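# Remove one staple stick and set it down upright

## Task

Pull a single stick of staples out of the staple box and put it on the table with its legs pointing downward, placed far enough away that it is clear of both the box's tray and its sleeve.

## Robot and tools

Robot and scene. Two arms, left_arm and right_arm, each end in a two-finger gripper. Calibrated bases: left_arm at (-0.021, +0.241, +0.023) m, right_arm at (+0.006, -0.298, +0.017) m, both turned only slightly about z. A camera stand is fixed behind the arms. The scene frame has its origin at table-top height halfway between the nominal bases, +x pointing out over the table, +z up, and left_arm on the +y side (arm names do not match image left/right). A loose object may occasionally get nudged by the environment.

Gripper geometry. Fingers extend along the gripper's +z axis and separate along its y axis. end_effector_position is the point between the pads, roughly 1 cm behind the fingertips.

execute_actions(actions, cameras). actions is a list of actions; each action is a table of up to 15 rows, one row per 1/30 s step, and a shorter table repeats its final row to fill 15 steps. Every row has 14 numbers in [-1, 1]: dx, dy, dz, rx, ry, rz, opening for left_arm, then the same seven for right_arm, always all 14 even if one arm is idle. The six pose numbers are offsets, not poses: measured from that arm's Hand target as it was when the action began, along that Hand target's own axes. Rows inside one action do not accumulate (each counts from the action's start), but each new action or call starts from the updated Hand target, so repeating an offset moves further. Scale: 1.0 equals 0.6 m for dx, dy, dz and 180 degrees for rotation; rx, ry, rz form a single rotation vector. opening is absolute, not an offset: +1 fully open (0.094 m), -1 closed; note that 0 is a real half-open command, so always resend the opening you want. Sending six zeros re-requests the current Hand target. Images return only for an empty actions list or when cameras names them (["all"], [] or names).

move(target, speed, blend, opening_speed, grip_force, blocking, cameras). target is one 14-number row, laid out as above, or a list of up to 15 such rows; every row is an offset from the same starting Hand targets, in their own axes, not from the previous row. Grippers travel in straight lines, turning the shorter way; all paths finish together, last at least 0.5 s and are cut off after 10 s. speed: m/s, 0.002 to 2.9, default 0.25, one value or one per target; rotation is capped at twice that in rad/s. blend: corner rounding in m for lists (0 = stop at each). opening_speed: rate of opening change per second on the -1..+1 scale, at least 0.2; use it to close gently. grip_force: newtons per finger pad, 10 to 50, one value or one per arm; it persists, and low values close slowly. blocking=false returns after about 0.5 s while motion continues. Moves do not avoid obstacles or the other arm. The result adds a move: line giving the ending (done, off_target, moving, held, fault) and limits such as paced (pose clipped) or held (steps withheld). done means at rest within 10 mm and 2 degrees; neither done nor off_target tells you about contact.

wait(seconds 0 to 10, cameras) lets time run with commands held; a running move continues. stop(cameras) brakes a running move, needing some distance. zoom_image(camera, region) enlarges [x0, y0, x1, y1] pixels (origin top-left, at most 504 by 504) of the newest image from cam_high, cam_low, cam_left_wrist or cam_right_wrist; all are 672x504. finished_scene(scene) ends the current scene (give its number) and cannot be reversed; the goal must hold without the robot.

Reading results. end_effector_position (m) and end_effector_quat_wxyz are in the scene frame and may be off by a few cm. Hand target is the last commanded pose after clipping; the next offsets start there. The gripper often rests a few cm short of it from friction and weight; only a new command (even all zeros) retries, otherwise send the remaining gap as an offset. Tool commands lists current gripper commands. grip_measured is the measured opening on the command scale (empty reads up to ~2.5 mm wide; on a hard part under full squeeze it reads a bit narrower than the part). Squeeze rises about 1 N per 0.001 below first touch and jumps to the force limit near 20 N. grip_effort_nm is the gripper motor's averaged effort (negative = closing), with offset and friction, not pad force. Joint torques are total drive output with offsets and noise; entries 1 to 3 wrap at ±28 N m. Joint velocities may say within noise. Action results also list intermediate end_effector_position steps.

Controller limits. Each step the commanded orientation is clipped to within 40 degrees of the measured one. Joint ranges (rad): waist -2.618 to 3.054, shoulder 0 to 3.142, elbow 0 to 3.142 (straight 2.901), wrist pitch and yaw -1.571 to 1.571, wrist roll -2.094 to 2.094. The clearance check may block arms approaching each other but not grippers or wrist cameras meeting.

Avoid. Never let the arms or grippers bump or squeeze each other. Do not drop the stick, release it while moving, slam or push hard on the box or table, or let anything leave the table. Faster motion hits harder; targets beyond a contact press harder, and a blocked arm keeps pushing until commanded back. Steer around an arm's own base. Avoid straining the wrist camera cables. Limit holding loads and stretched poses: MOTOR HOT appears at 75 °C, an over-temperature fault at 90 °C folds and disables that arm, and at 100 °C it collapses.

Each tool is called after "Call:" by a JSON object that holds its "api" and its "payload".

## Session

Call:
{"api": "execute_actions", "payload": {"actions": []}}

Scene clock: 0.00 s.
left_arm: end_effector_position=(+0.3793, +0.2232, +0.1215) grip_measured=+1.000 grip_effort_nm=n/a end_effector_quat_wxyz=(+0.579, +0.020, +0.815, -0.029) | right_arm: end_effector_position=(+0.4026, -0.3060, +0.1170) grip_measured=+1.000 grip_effort_nm=n/a end_effector_quat_wxyz=(+0.599, +0.011, +0.800, -0.027)
Joint positions: left_arm=[-0.015 1.546 0.375 0.836 0.046 -0.009 0.094] | right_arm=[0.023 1.572 0.331 0.955 0.063 -0.012 0.094]
Joint velocities: within noise
Joint torques (N m): no reading
Heat: left arm: 34 °C; right arm: 33 °C.
Hand target: left_arm +0.3845, +0.2240, +0.1359; +0.596, +0.021, +0.802, -0.025 | right_arm +0.4055, -0.3067, +0.1251; +0.607, +0.015, +0.794, -0.026
Tool commands: left_gripper/opening=+1.0 right_gripper/opening=+1.0

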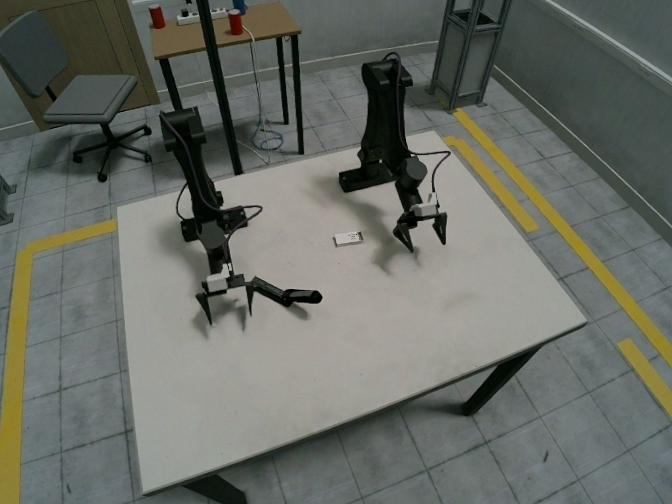

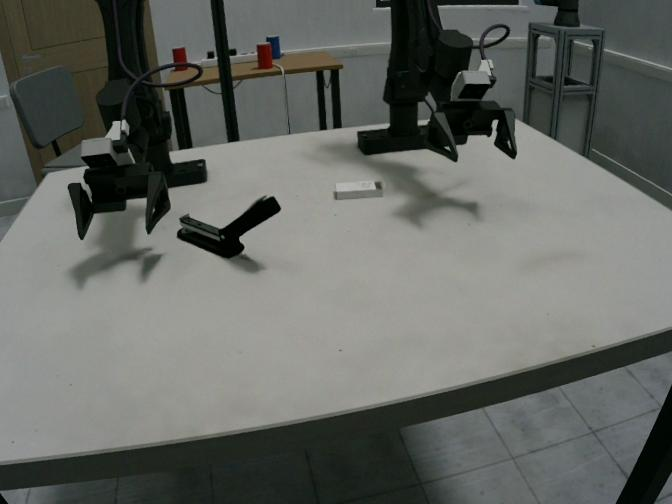

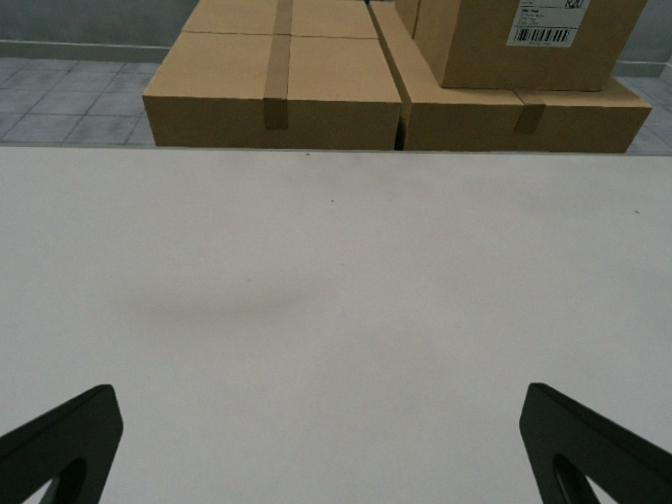

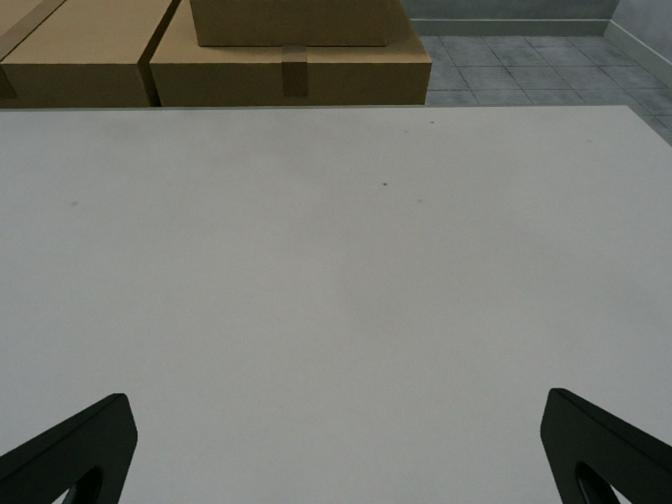

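Call:
{"api": "zoom_image", "payload": {"camera": "cam_high", "region": [300, 210, 400, 285]}}

Call:
{"api": "zoom_image", "payload": {"camera": "cam_low", "region": [310, 160, 410, 220]}}

Scaled by 5.040 from the camera's 672x504 image, which has a finer 960x720 frame.

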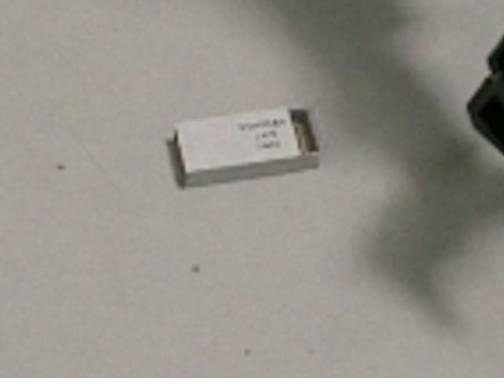

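Scaled by 5.040 from the camera's 672x504 image, which has a finer 960x720 frame.

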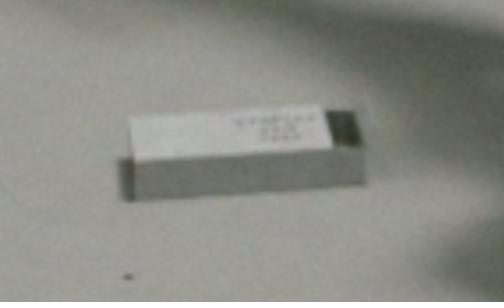

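Call:
{"api": "move", "payload": {"target": [-0.087,-0.177,-0.302,0.134,0.234,0.106,1,0,0,0,0,0,0,1], "cameras": ["all"]}}

Scene clock: 24.70 s.
left_arm: end_effector_position=(+0.2212, +0.1313, +0.2279) grip_measured=+1.000 grip_effort_nm=-0.02 end_effector_quat_wxyz=(+0.244, +0.268, +0.929, -0.080) | right_arm: end_effector_position=(+0.4026, -0.3060, +0.1170) grip_measured=+1.000 grip_effort_nm=0.01 end_effector_quat_wxyz=(+0.599, +0.011, +0.800, -0.027)
Joint positions: left_arm=[-0.333 1.107 1.139 -1.098 0.126 0.186 0.094] | right_arm=[0.023 1.572 0.331 0.955 0.063 -0.012 0.094]
Joint torques (N m): left_arm=[-0.72 -1.33 7.36 0.86 0.09 0.11] | right_arm=[-0.01 -5.52 5.35 1.83 0.04 -0.03]
Heat: left arm: 36 °C; right arm: 36 °C.
Hand target: left_arm +0.2197, +0.1298, +0.2398; +0.250, +0.278, +0.924, -0.083 | right_arm +0.4055, -0.3067, +0.1251; +0.607, +0.015, +0.794, -0.026
Off the commanded pose: left_arm 0.012 m, 2 deg | right_arm 0.009 m, 1 deg.
move: off_target (left_arm)

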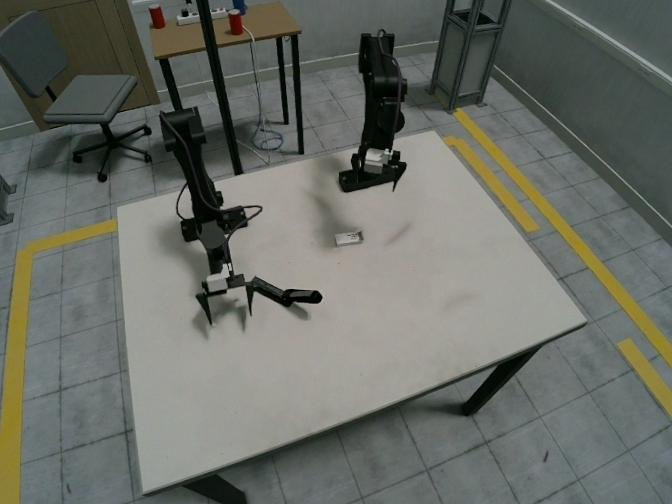

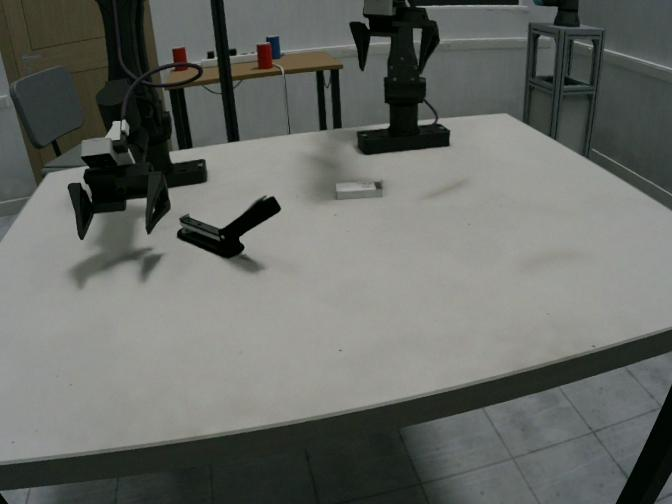

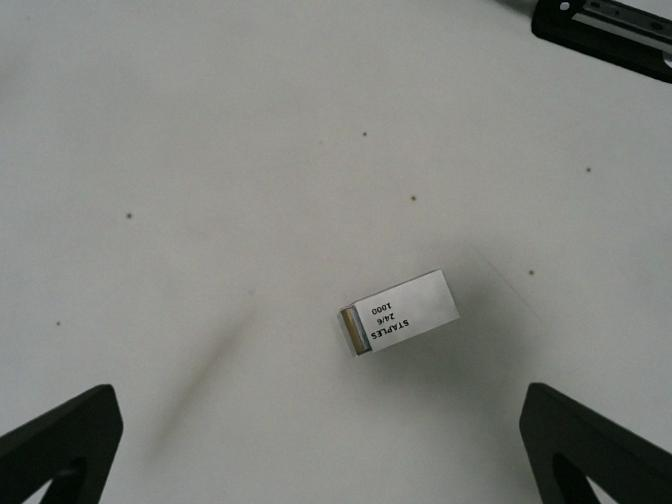

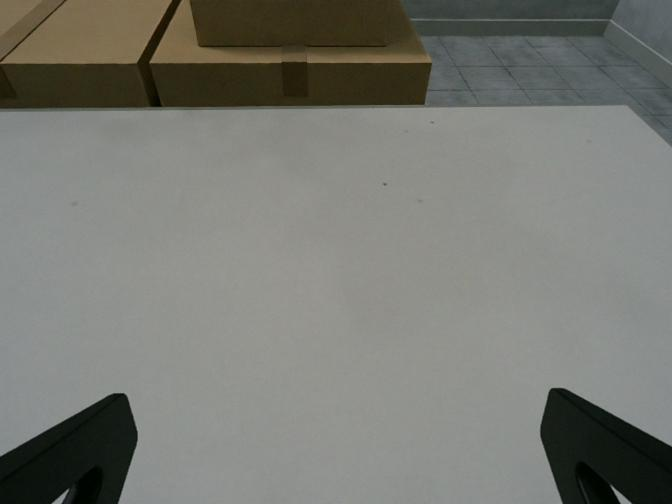

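Call:
{"api": "zoom_image", "payload": {"camera": "cam_left_wrist", "region": [310, 250, 490, 385]}}

Call:
{"api": "zoom_image", "payload": {"camera": "cam_high", "region": [318, 220, 388, 270]}}

Scaled by 2.800 from the camera's 672x504 image, which has a finer 960x720 frame.

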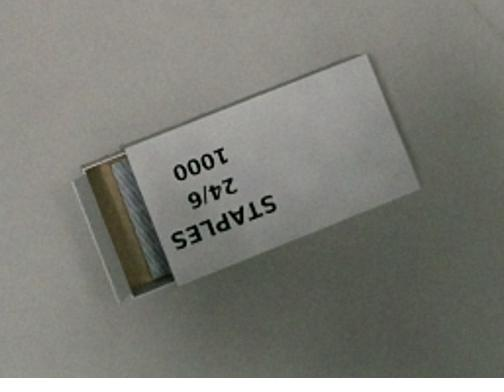

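Scaled by 7.200 from the camera's 672x504 image, which has a finer 960x720 frame.

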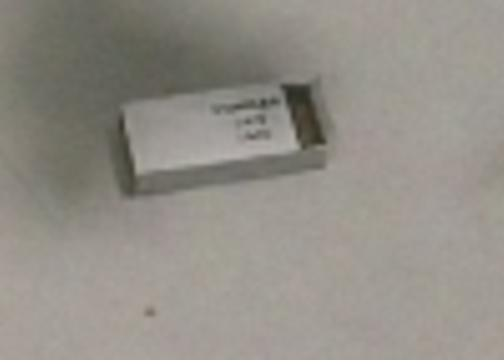

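Call:
{"api": "move", "payload": {"target": [0.017,-0.06,0.03,-0.035,0.167,-0.111,1,0,0,0,0,0,0,1], "cameras": ["cam_left_wrist","cam_low"]}}

Scene clock: 51.03 s.
left_arm: end_effector_position=(+0.1978, +0.1025, +0.2091) grip_measured=+1.000 grip_effort_nm=-0.02 end_effector_quat_wxyz=(-0.010, +0.117, +0.993, +0.000) | right_arm: end_effector_position=(+0.4026, -0.3060, +0.1170) grip_measured=+1.000 grip_effort_nm=0.01 end_effector_quat_wxyz=(+0.599, +0.011, +0.800, -0.027)
Joint positions: left_arm=[-0.55 1.561 1.535 -1.563 0.009 -0.327 0.094] | right_arm=[0.023 1.572 0.331 0.955 0.063 -0.012 0.094]
Joint torques (N m): left_arm=[-0.73 -4.38 6.74 0.1 0 -0.14] | right_arm=[-0.01 -5.5 5.35 1.83 0.04 -0.04]
Heat: left arm: 39 °C; right arm: 37 °C.
Hand target: left_arm +0.1998, +0.0994, +0.2196; +0.000, +0.114, +0.994, +0.000 | right_arm +0.4055, -0.3067, +0.1251; +0.607, +0.015, +0.794, -0.026
Off the commanded pose: left_arm 0.011 m, 1 deg | right_arm 0.009 m, 1 deg.
joint sent to its limit (left arm) — joint 4 (wrist pitch), lower limit. The joint targets are off in position, not in orientation.
move: off_target (left_arm)
Images, in order (width x height): cam_low 672x504, cam_left_wrist 672x504.

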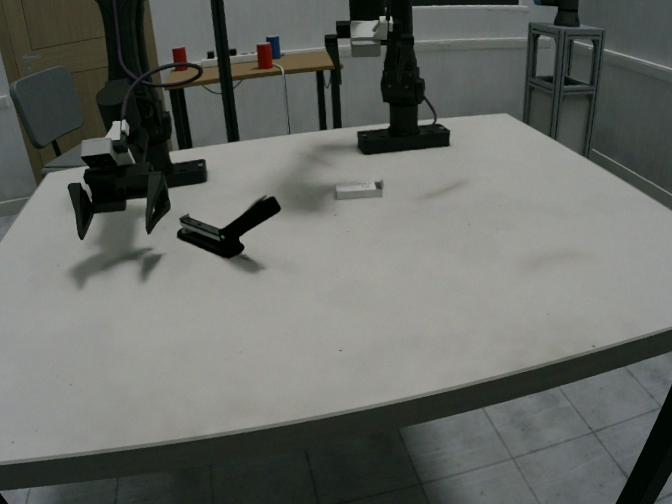

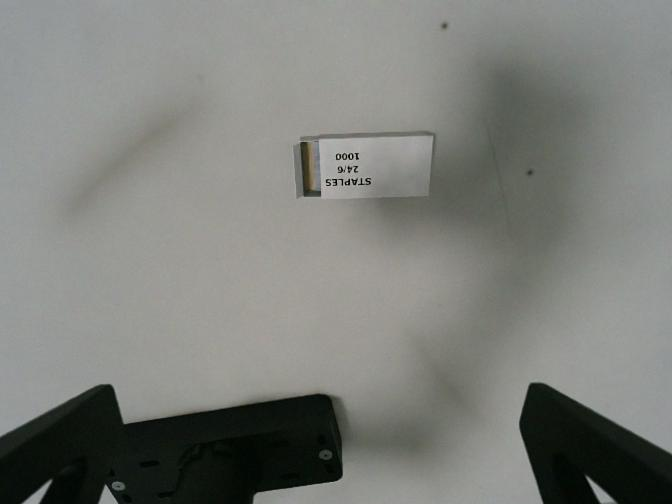

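Call:
{"api": "move", "payload": {"target": [0,0,0.12,0,0,0,1,0,0,0,0,0,0,1], "cameras": ["cam_left_wrist"]}}

Call:
{"api": "zoom_image", "payload": {"camera": "cam_left_wrist", "region": [236, 0, 488, 189]}}

Scene clock: 57.13 s.
left_arm: end_effector_position=(+0.1962, +0.1035, +0.1432) grip_measured=+1.000 grip_effort_nm=-0.02 end_effector_quat_wxyz=(-0.023, +0.117, +0.993, +0.006) | right_arm: end_effector_position=(+0.4026, -0.3060, +0.1170) grip_measured=+1.000 grip_effort_nm=0.01 end_effector_quat_wxyz=(+0.599, +0.011, +0.800, -0.027)
Joint positions: left_arm=[-0.55 1.561 1.271 -1.328 0.009 -0.327 0.094] | right_arm=[0.023 1.572 0.331 0.955 0.063 -0.012 0.094]
Joint torques (N m): left_arm=[-0.73 -6.38 3.49 0.51 -0.01 -0.12] | right_arm=[-0.01 -5.52 5.35 1.83 0.04 -0.04]
Heat: left arm: 38 °C; right arm: 37 °C.
Hand target: left_arm +0.1999, +0.0995, +0.1476; +0.000, +0.114, +0.994, +0.000 | right_arm +0.4055, -0.3067, +0.1251; +0.607, +0.015, +0.794, -0.026
Off the commanded pose: left_arm 0.007 m, 3 deg | right_arm 0.009 m, 1 deg.
move: off_target (left_arm)
Images, in order (width x height): cam_left_wrist 672x504.

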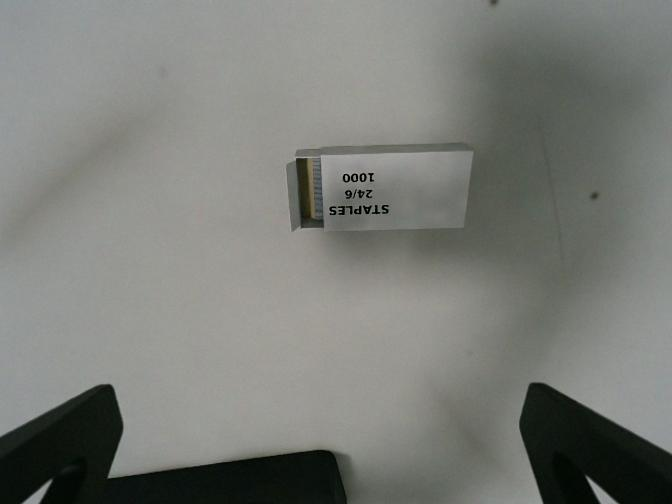

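Scaled by 2.000 from the camera's 672x504 image, which has a finer 960x720 frame.

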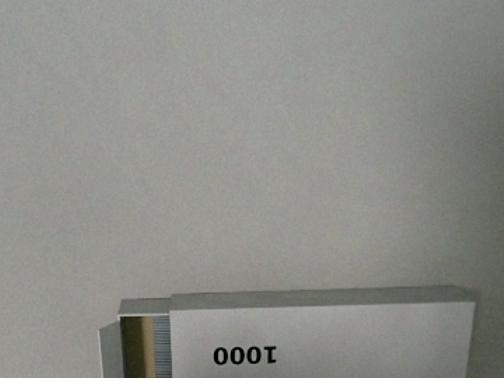

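Call:
{"api": "move", "payload": {"target": [[0,0.1,-0.07,0,0,0,1,-0.156,0.08,-0.229,-0.2,0.043,-0.09,1],[0,0.1,-0.07,0,0,0,1,0.0857,0.4065,-0.3845,-0.4075,0.0864,-0.184,1]], "blend": [0.05,0], "cameras": ["all"]}}

Scene clock: 82.00 s.
left_arm: end_effector_position=(+0.2080, +0.1543, +0.1721) grip_measured=+1.000 grip_effort_nm=-0.02 end_effector_quat_wxyz=(-0.029, +0.110, +0.993, +0.002) | right_arm: end_effector_position=(+0.1809, -0.0517, +0.1302) grip_measured=+1.000 grip_effort_nm=0.01 end_effector_quat_wxyz=(+0.353, -0.554, +0.697, +0.287)
Joint positions: left_arm=[-0.348 1.524 1.349 -1.453 0.009 -0.138 0.094] | right_arm=[0.637 1.044 0.484 -0.212 -0.574 -0.474 0.094]
Joint torques (N m): left_arm=[0.77 -6.9 6.76 0.07 -0.05 0.09] | right_arm=[0.53 -1.02 5.61 1.81 -0.16 0.05]
Heat: left arm: 36 °C; right arm: 37 °C.
Hand target: left_arm +0.2134, +0.1579, +0.1896; +0.000, +0.114, +0.994, +0.000 | right_arm +0.1832, -0.0499, +0.1299; +0.361, -0.552, +0.694, +0.287
Off the commanded pose: left_arm 0.019 m, 3 deg | right_arm 0.003 m, 1 deg.
move: off_target (left_arm)

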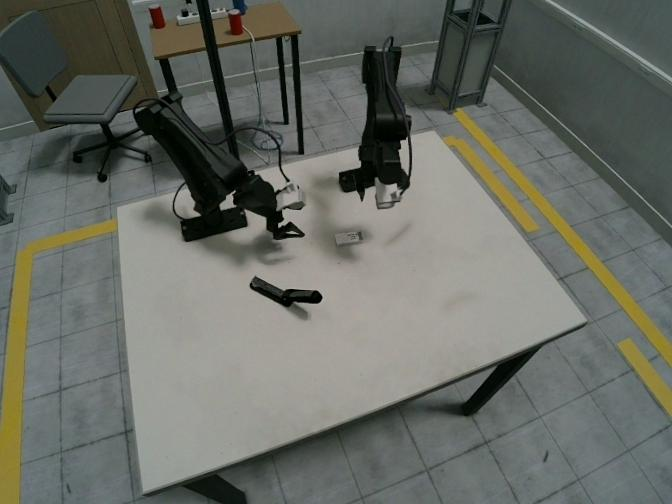

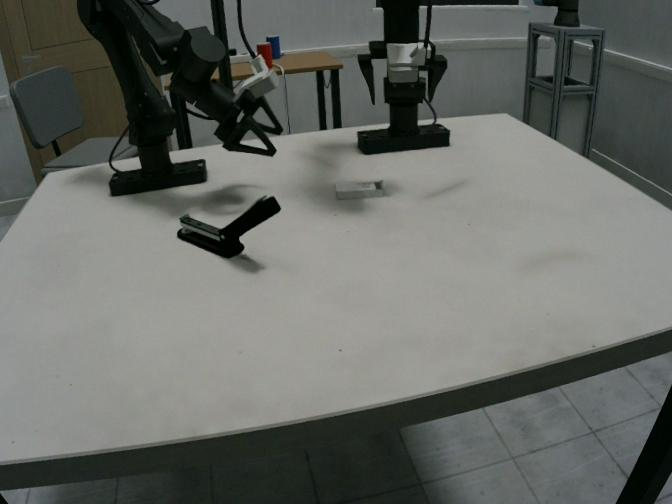

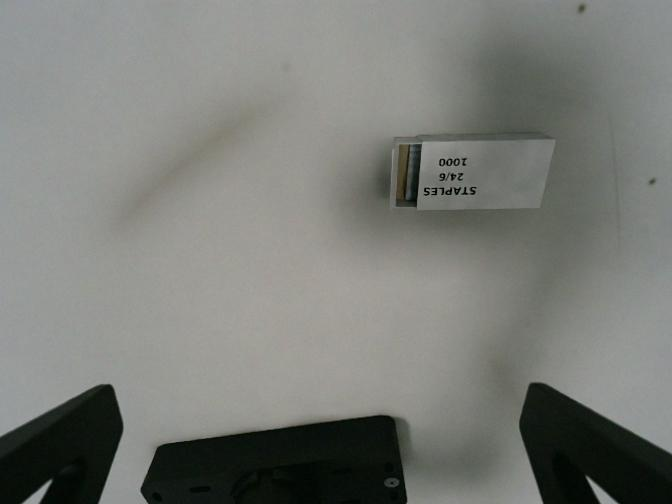

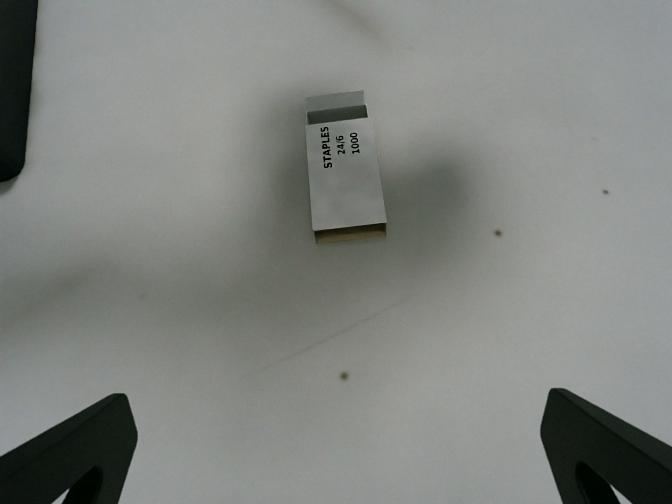

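Call:
{"api": "move", "payload": {"target": [0,0,0,0,0,0,1,0,-0.023,0.16,-0.0182,0,-0.0128,1], "cameras": ["cam_left_wrist","cam_right_wrist"]}}

Scene clock: 100.27 s.
left_arm: end_effector_position=(+0.2080, +0.1543, +0.1721) grip_measured=+1.000 grip_effort_nm=-0.02 end_effector_quat_wxyz=(-0.029, +0.110, +0.993, +0.002) | right_arm: end_effector_position=(+0.2038, +0.0126, +0.0641) grip_measured=+1.000 grip_effort_nm=0.01 end_effector_quat_wxyz=(+0.329, -0.578, +0.685, +0.298)
Joint positions: left_arm=[-0.348 1.524 1.349 -1.453 0.009 -0.138 0.094] | right_arm=[0.769 1.556 0.538 0.241 -0.528 -0.425 0.094]
Joint torques (N m): left_arm=[0.75 -6.86 6.75 0.08 -0.06 0.11] | right_arm=[0.44 -3.81 7.64 1.84 -0.13 0.06]
Heat: left arm: 36 °C; right arm: 37 °C.
Hand target: left_arm +0.2134, +0.1579, +0.1896; +0.000, +0.114, +0.994, +0.000 | right_arm +0.2144, +0.0236, +0.0748; +0.351, -0.576, +0.674, +0.299
Off the commanded pose: left_arm 0.019 m, 3 deg | right_arm 0.019 m, 3 deg.
move: off_target (left_arm, right_arm)
Images, in order (width x height): cam_left_wrist 672x504, cam_right_wrist 672x504.

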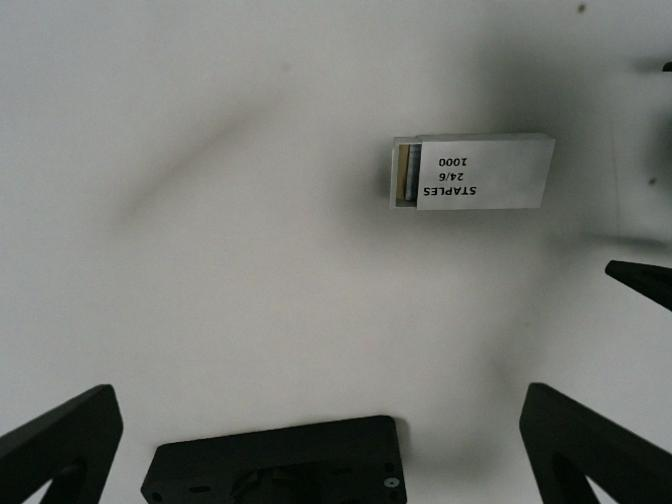

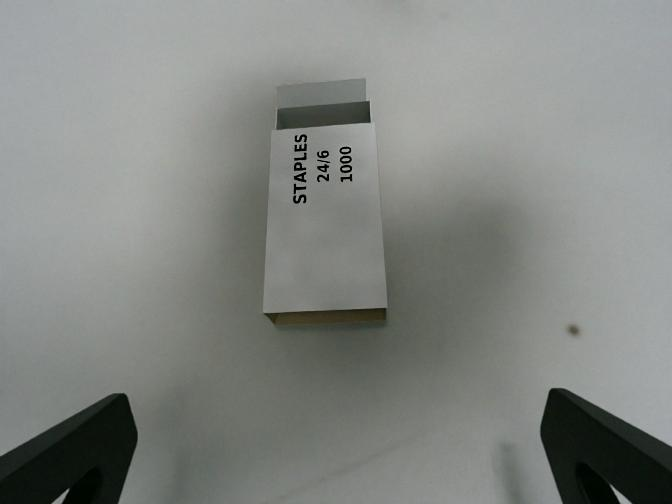

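Call:
{"api": "move", "payload": {"target": [0,0,0,0,0,0,1,0,0.009,0.125,0,0,0,1], "cameras": ["cam_left_wrist","cam_right_wrist","cam_low"], "speed": 0.12}}

Scene clock: 107.53 s.
left_arm: end_effector_position=(+0.2080, +0.1543, +0.1721) grip_measured=+1.000 grip_effort_nm=-0.02 end_effector_quat_wxyz=(-0.029, +0.110, +0.993, +0.002) | right_arm: end_effector_position=(+0.2141, +0.0804, +0.0347) grip_measured=+1.000 grip_effort_nm=0.01 end_effector_quat_wxyz=(+0.351, -0.585, +0.667, +0.298)
Joint positions: left_arm=[-0.348 1.524 1.349 -1.453 0.009 -0.138 0.094] | right_arm=[0.909 1.868 0.678 0.504 -0.428 -0.343 0.094]
Joint torques (N m): left_arm=[0.85 -6.69 6.74 0.08 -0.06 0.08] | right_arm=[0.44 -5.24 6 1.72 0 0.13]
Heat: left arm: 36 °C; right arm: 37 °C.
Hand target: left_arm +0.2134, +0.1579, +0.1896; +0.000, +0.114, +0.994, +0.000 | right_arm +0.2187, +0.0851, +0.0317; +0.351, -0.576, +0.674, +0.299
Off the commanded pose: left_arm 0.019 m, 3 deg | right_arm 0.007 m, 1 deg.
move: off_target (left_arm)
Images, in order (width x height): cam_low 672x504, cam_left_wrist 672x504, cam_right_wrist 672x504.

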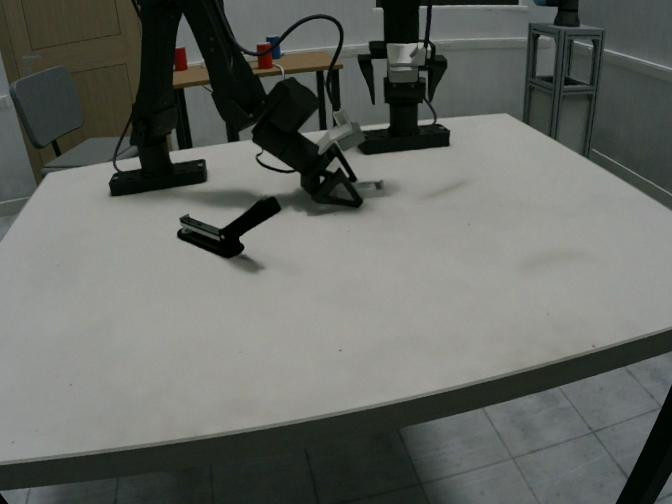

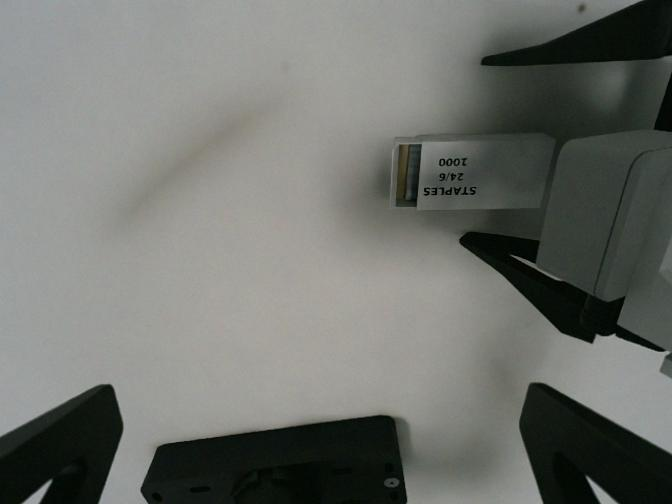

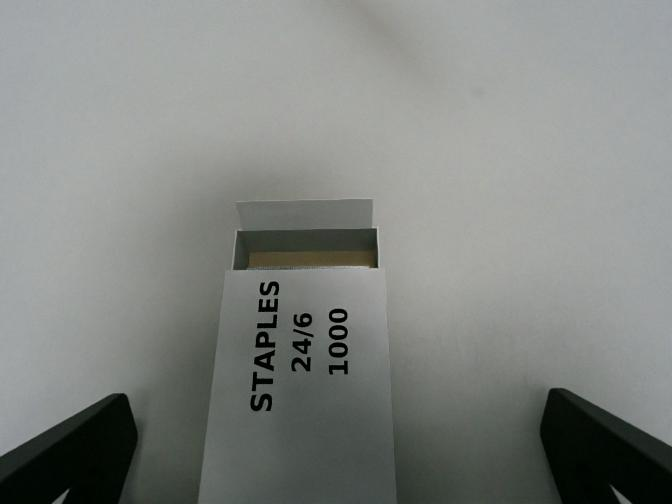

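Call:
{"api": "move", "payload": {"target": [0,0,0,0,0,0,1,0.049,0.014,-0.006,0,0,0,1], "cameras": ["cam_left_wrist","cam_right_wrist","cam_low"], "speed": 0.08}}

Scene clock: 112.20 s.
left_arm: end_effector_position=(+0.2080, +0.1543, +0.1721) grip_measured=+1.000 grip_effort_nm=-0.02 end_effector_quat_wxyz=(-0.029, +0.110, +0.993, +0.002) | right_arm: end_effector_position=(+0.2119, +0.0773, +0.0335) grip_measured=+1.000 grip_effort_nm=0.01 end_effector_quat_wxyz=(+0.381, -0.577, +0.654, +0.306)
Joint positions: left_arm=[-0.348 1.524 1.349 -1.453 0.009 -0.138 0.094] | right_arm=[0.909 1.891 0.606 0.673 -0.427 -0.33 0.094]
Joint torques (N m): left_arm=[0.88 -6.82 6.72 0.08 -0.04 0.12] | right_arm=[-0.2 -4.48 2.65 1.44 -0.06 0.05]
Heat: left arm: 36 °C; right arm: 37 °C.
Hand target: left_arm +0.2134, +0.1579, +0.1896; +0.000, +0.114, +0.994, +0.000 | right_arm +0.2073, +0.0668, +0.0097; +0.351, -0.576, +0.674, +0.299
Off the commanded pose: left_arm 0.019 m, 3 deg | right_arm 0.026 m, 4 deg.
move: off_target (left_arm, right_arm)
Images, in order (width x height): cam_low 672x504, cam_left_wrist 672x504, cam_right_wrist 672x504.

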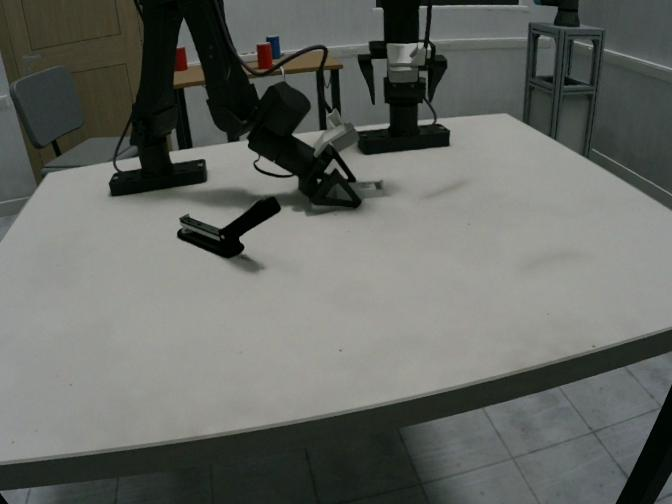

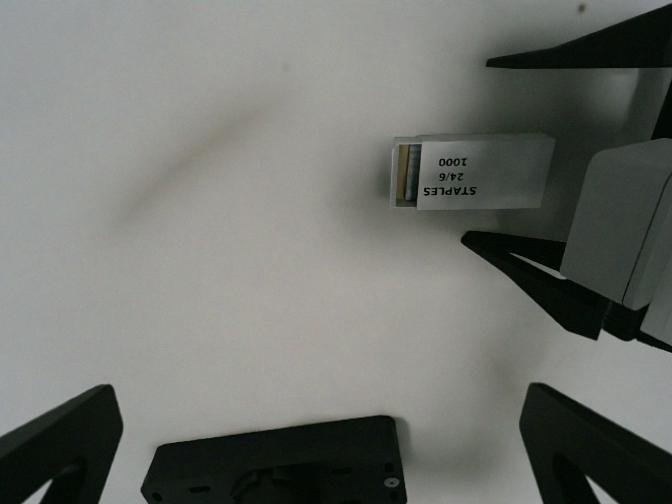

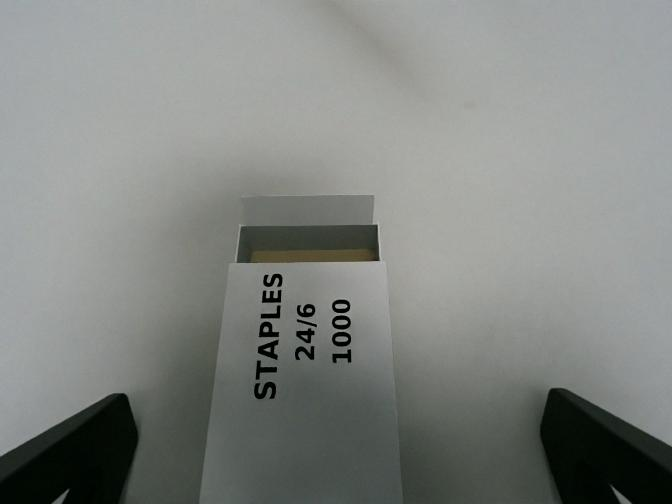

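Call:
{"api": "move", "payload": {"target": [0,0,0,0,0,0,1,-0.028,0.004,-0.036,0,0,0,1], "cameras": ["cam_left_wrist","cam_right_wrist"], "speed": 0.08}}

Scene clock: 116.17 s.
left_arm: end_effector_position=(+0.2080, +0.1543, +0.1721) grip_measured=+1.000 grip_effort_nm=-0.02 end_effector_quat_wxyz=(-0.029, +0.110, +0.993, +0.002) | right_arm: end_effector_position=(+0.2044, +0.0670, +0.0341) grip_measured=+1.000 grip_effort_nm=0.01 end_effector_quat_wxyz=(+0.365, -0.582, +0.662, +0.300)
Joint positions: left_arm=[-0.348 1.524 1.349 -1.453 0.009 -0.138 0.094] | right_arm=[0.907 1.836 0.583 0.599 -0.427 -0.339 0.094]
Joint torques (N m): left_arm=[0.8 -6.72 6.68 0.06 -0.02 0.11] | right_arm=[-0.57 -10.17 3.7 1.03 -0.14 0.02]
Heat: left arm: 36 °C; right arm: 36 °C.
Hand target: left_arm +0.2134, +0.1579, +0.1896; +0.000, +0.114, +0.994, +0.000 | right_arm +0.2037, +0.0592, +0.0359; +0.351, -0.576, +0.674, +0.299
Off the commanded pose: left_arm 0.019 m, 3 deg | right_arm 0.008 m, 2 deg.
move: off_target (left_arm)
Images, in order (width x height): cam_left_wrist 672x504, cam_right_wrist 672x504.

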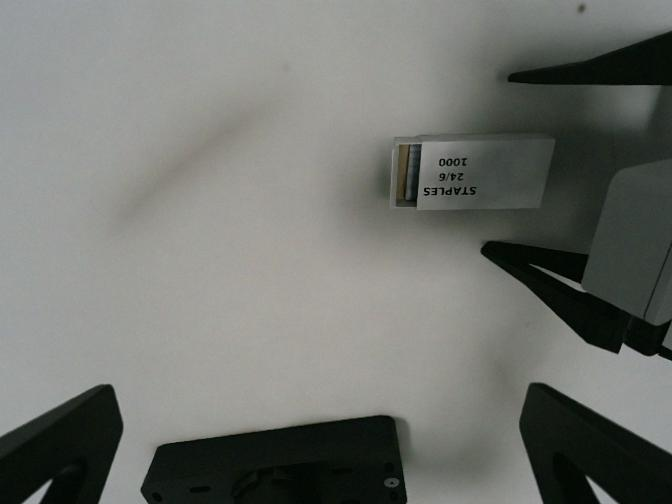

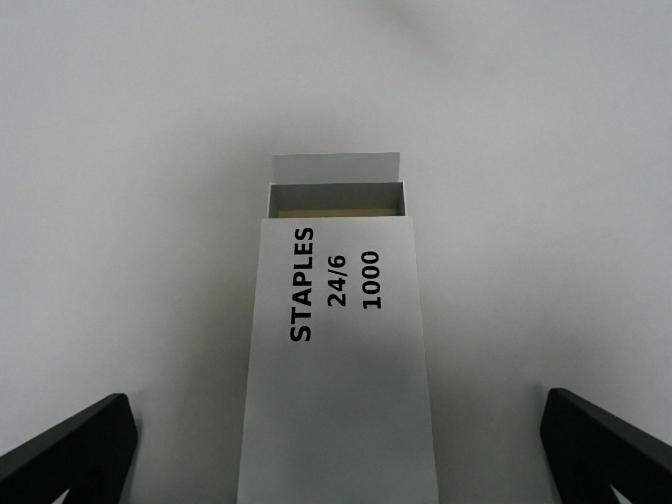

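Call:
{"api": "move", "payload": {"target": [0,0,0,0,0,0,1,0,0,0,0,0,0,-0.3], "cameras": ["cam_left_wrist","cam_right_wrist"], "grip_force": [50,15], "opening_speed": 0.4}}

Scene clock: 127.07 s.
left_arm: end_effector_position=(+0.2080, +0.1543, +0.1721) grip_measured=+1.000 grip_effort_nm=-0.02 end_effector_quat_wxyz=(-0.029, +0.110, +0.993, +0.002) | right_arm: end_effector_position=(+0.2058, +0.0658, +0.0335) grip_measured=-0.198 grip_effort_nm=-0.38 end_effector_quat_wxyz=(+0.364, -0.580, +0.664, +0.299)
Joint positions: left_arm=[-0.348 1.524 1.349 -1.453 0.009 -0.138 0.094] | right_arm=[0.902 1.836 0.583 0.596 -0.427 -0.339 0.038]
Joint torques (N m): left_arm=[0.84 -6.74 6.58 0.06 -0.02 0.12] | right_arm=[-0.57 -10.21 3.73 1.04 -0.14 0.01]
Heat: left arm: 36 °C; right arm: 35 °C.
Hand target: left_arm +0.2134, +0.1579, +0.1896; +0.000, +0.114, +0.994, +0.000 | right_arm +0.2037, +0.0592, +0.0359; +0.351, -0.576, +0.674, +0.299
Off the commanded pose: left_arm 0.019 m, 3 deg | right_arm 0.007 m, 2 deg.
grip_force (N): 50, 15
move: off_target (left_arm)
Images, in order (width x height): cam_left_wrist 672x504, cam_right_wrist 672x504.

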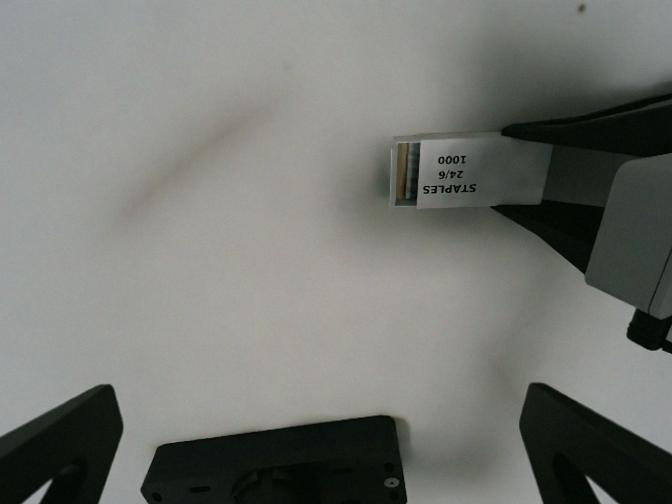

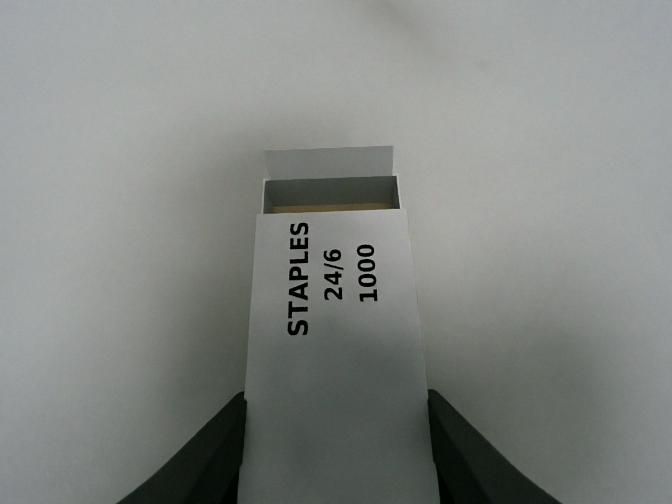

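Call:
{"api": "zoom_image", "payload": {"camera": "cam_right_wrist", "region": [240, 130, 430, 270]}}

Call:
{"api": "zoom_image", "payload": {"camera": "cam_left_wrist", "region": [370, 120, 490, 220]}}

Call:
{"api": "execute_actions", "payload": {"actions": [], "cameras": ["cam_high","cam_low"]}}

Call:
{"api": "zoom_image", "payload": {"camera": "cam_low", "region": [330, 165, 400, 215]}}

Call:
{"api": "zoom_image", "payload": {"camera": "cam_high", "region": [320, 215, 390, 265]}}

Scaled by 2.653 from the camera's 672x504 image, which has a finer 960x720 frame.

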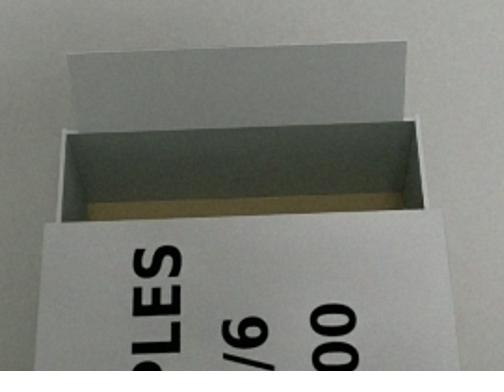

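Scaled by 4.200 from the camera's 672x504 image, which has a finer 960x720 frame.

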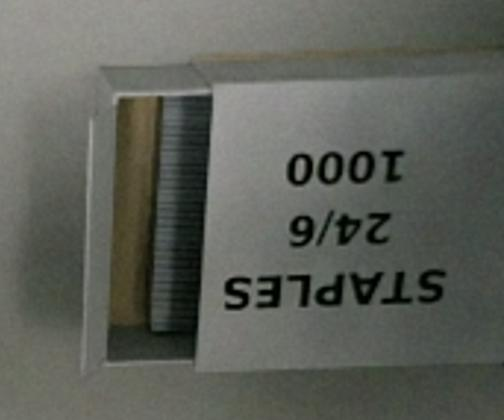

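Scene clock: 136.57 s.
left_arm: end_effector_position=(+0.2080, +0.1543, +0.1721) grip_measured=+1.000 grip_effort_nm=-0.02 end_effector_quat_wxyz=(-0.029, +0.110, +0.993, +0.002) | right_arm: end_effector_position=(+0.2058, +0.0658, +0.0335) grip_measured=-0.198 grip_effort_nm=-0.38 end_effector_quat_wxyz=(+0.364, -0.580, +0.664, +0.299)
Joint positions: left_arm=[-0.348 1.524 1.349 -1.453 0.009 -0.138 0.094] | right_arm=[0.902 1.836 0.583 0.596 -0.427 -0.339 0.038]
Joint velocities: within noise
Joint torques (N m): left_arm=[0.92 -6.84 6.72 0.06 -0.06 0.11] | right_arm=[-0.58 -10.18 3.71 1.04 -0.14 0.01]
Heat: left arm: 36 °C; right arm: 34 °C.
Hand target: left_arm +0.2134, +0.1579, +0.1896; +0.000, +0.114, +0.994, +0.000 | right_arm +0.2037, +0.0592, +0.0359; +0.351, -0.576, +0.674, +0.299
Tool commands: left_gripper/opening=+1.0 right_gripper/opening=-0.3
Off the commanded pose: left_arm 0.019 m, 3 deg | right_arm 0.007 m, 2 deg.
grip_force (N): 50, 15
Images, in order (width x height): cam_high 672x504, cam_low 672x504.

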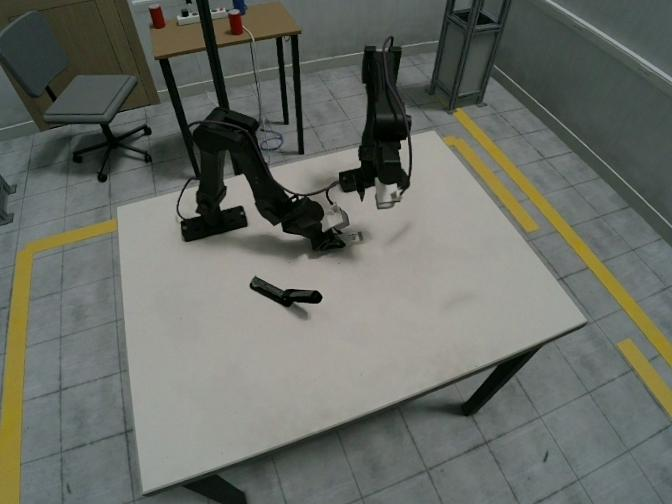

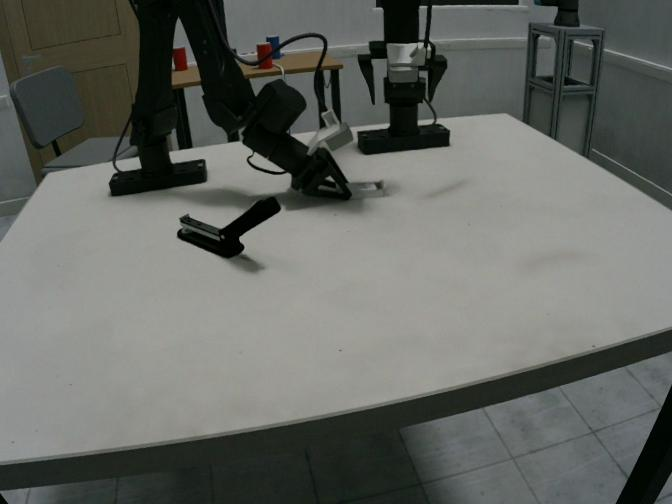

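Scaled by 7.200 from the camera's 672x504 image, which has a finer 960x720 frame.

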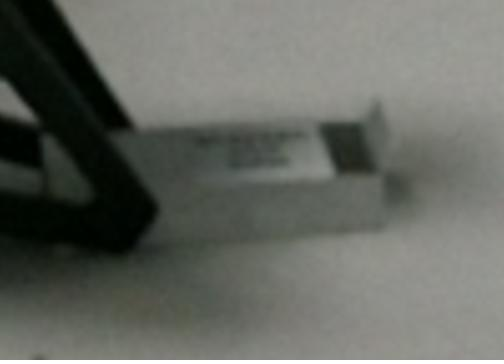

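Scaled by 7.200 from the camera's 672x504 image, which has a finer 960x720 frame.

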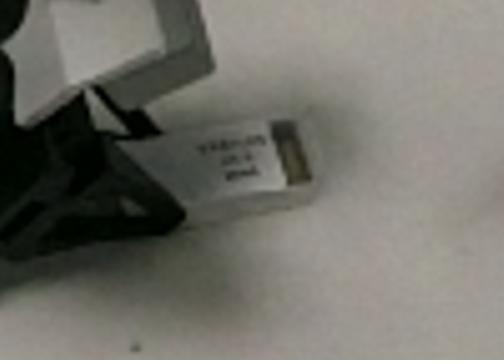

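Call:
{"api": "move", "payload": {"target": [-0.029,-0.077,0.158,0,0,0,-0.2,0,0,0,0,0,0,-0.3], "cameras": ["cam_left_wrist","cam_right_wrist","cam_low"], "speed": 0.15}}

Scene clock: 144.67 s.
left_arm: end_effector_position=(+0.2133, +0.1107, +0.0955) grip_measured=-0.198 grip_effort_nm=-0.15 end_effector_quat_wxyz=(-0.015, +0.123, +0.992, +0.001) | right_arm: end_effector_position=(+0.2058, +0.0658, +0.0335) grip_measured=-0.198 grip_effort_nm=-0.38 end_effector_quat_wxyz=(+0.364, -0.580, +0.664, +0.299)
Joint positions: left_arm=[-0.494 1.61 1.13 -1.118 0.009 -0.258 0.038] | right_arm=[0.902 1.836 0.583 0.596 -0.427 -0.339 0.038]
Joint torques (N m): left_arm=[-0.59 -4.7 3.62 0.54 0 -0.16] | right_arm=[-0.57 -10.19 3.74 1.04 -0.14 0.02]
Heat: left arm: 36 °C; right arm: 34 °C.
Hand target: left_arm +0.2200, +0.1090, +0.0948; +0.000, +0.114, +0.994, +0.000 | right_arm +0.2037, +0.0592, +0.0359; +0.351, -0.576, +0.674, +0.299
Off the commanded pose: left_arm 0.007 m, 2 deg | right_arm 0.007 m, 2 deg.
grip_force (N): 50, 15
move: done
Images, in order (width x height): cam_low 672x504, cam_left_wrist 672x504, cam_right_wrist 672x504.

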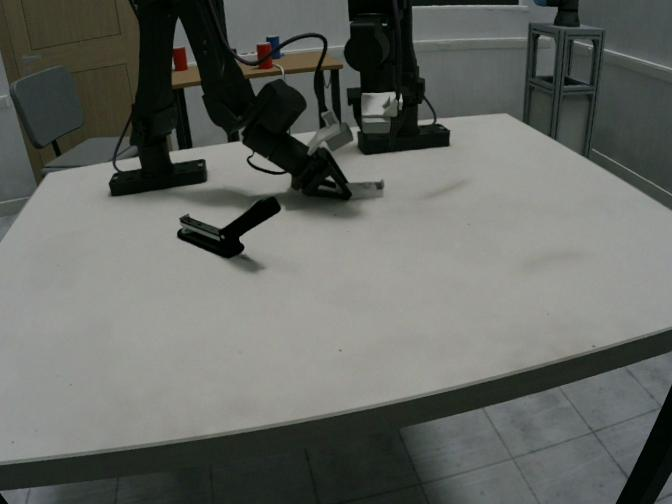

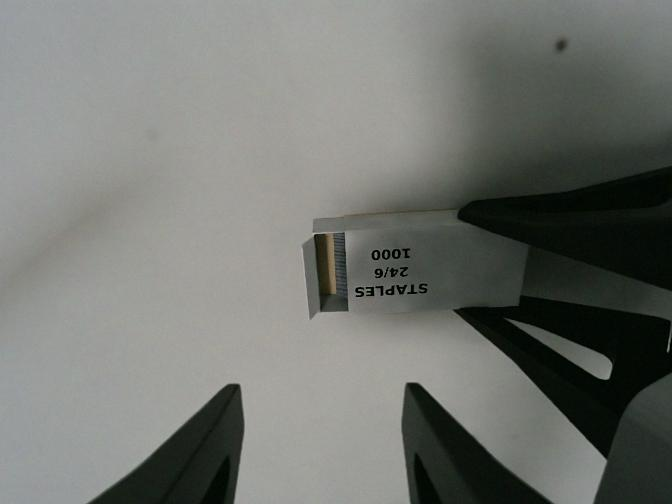

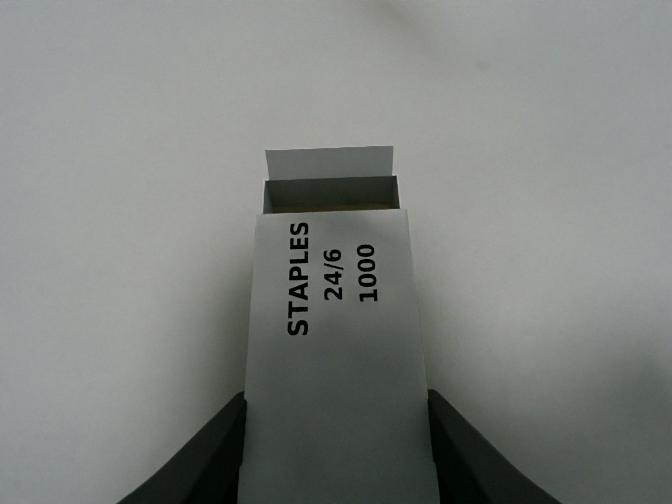

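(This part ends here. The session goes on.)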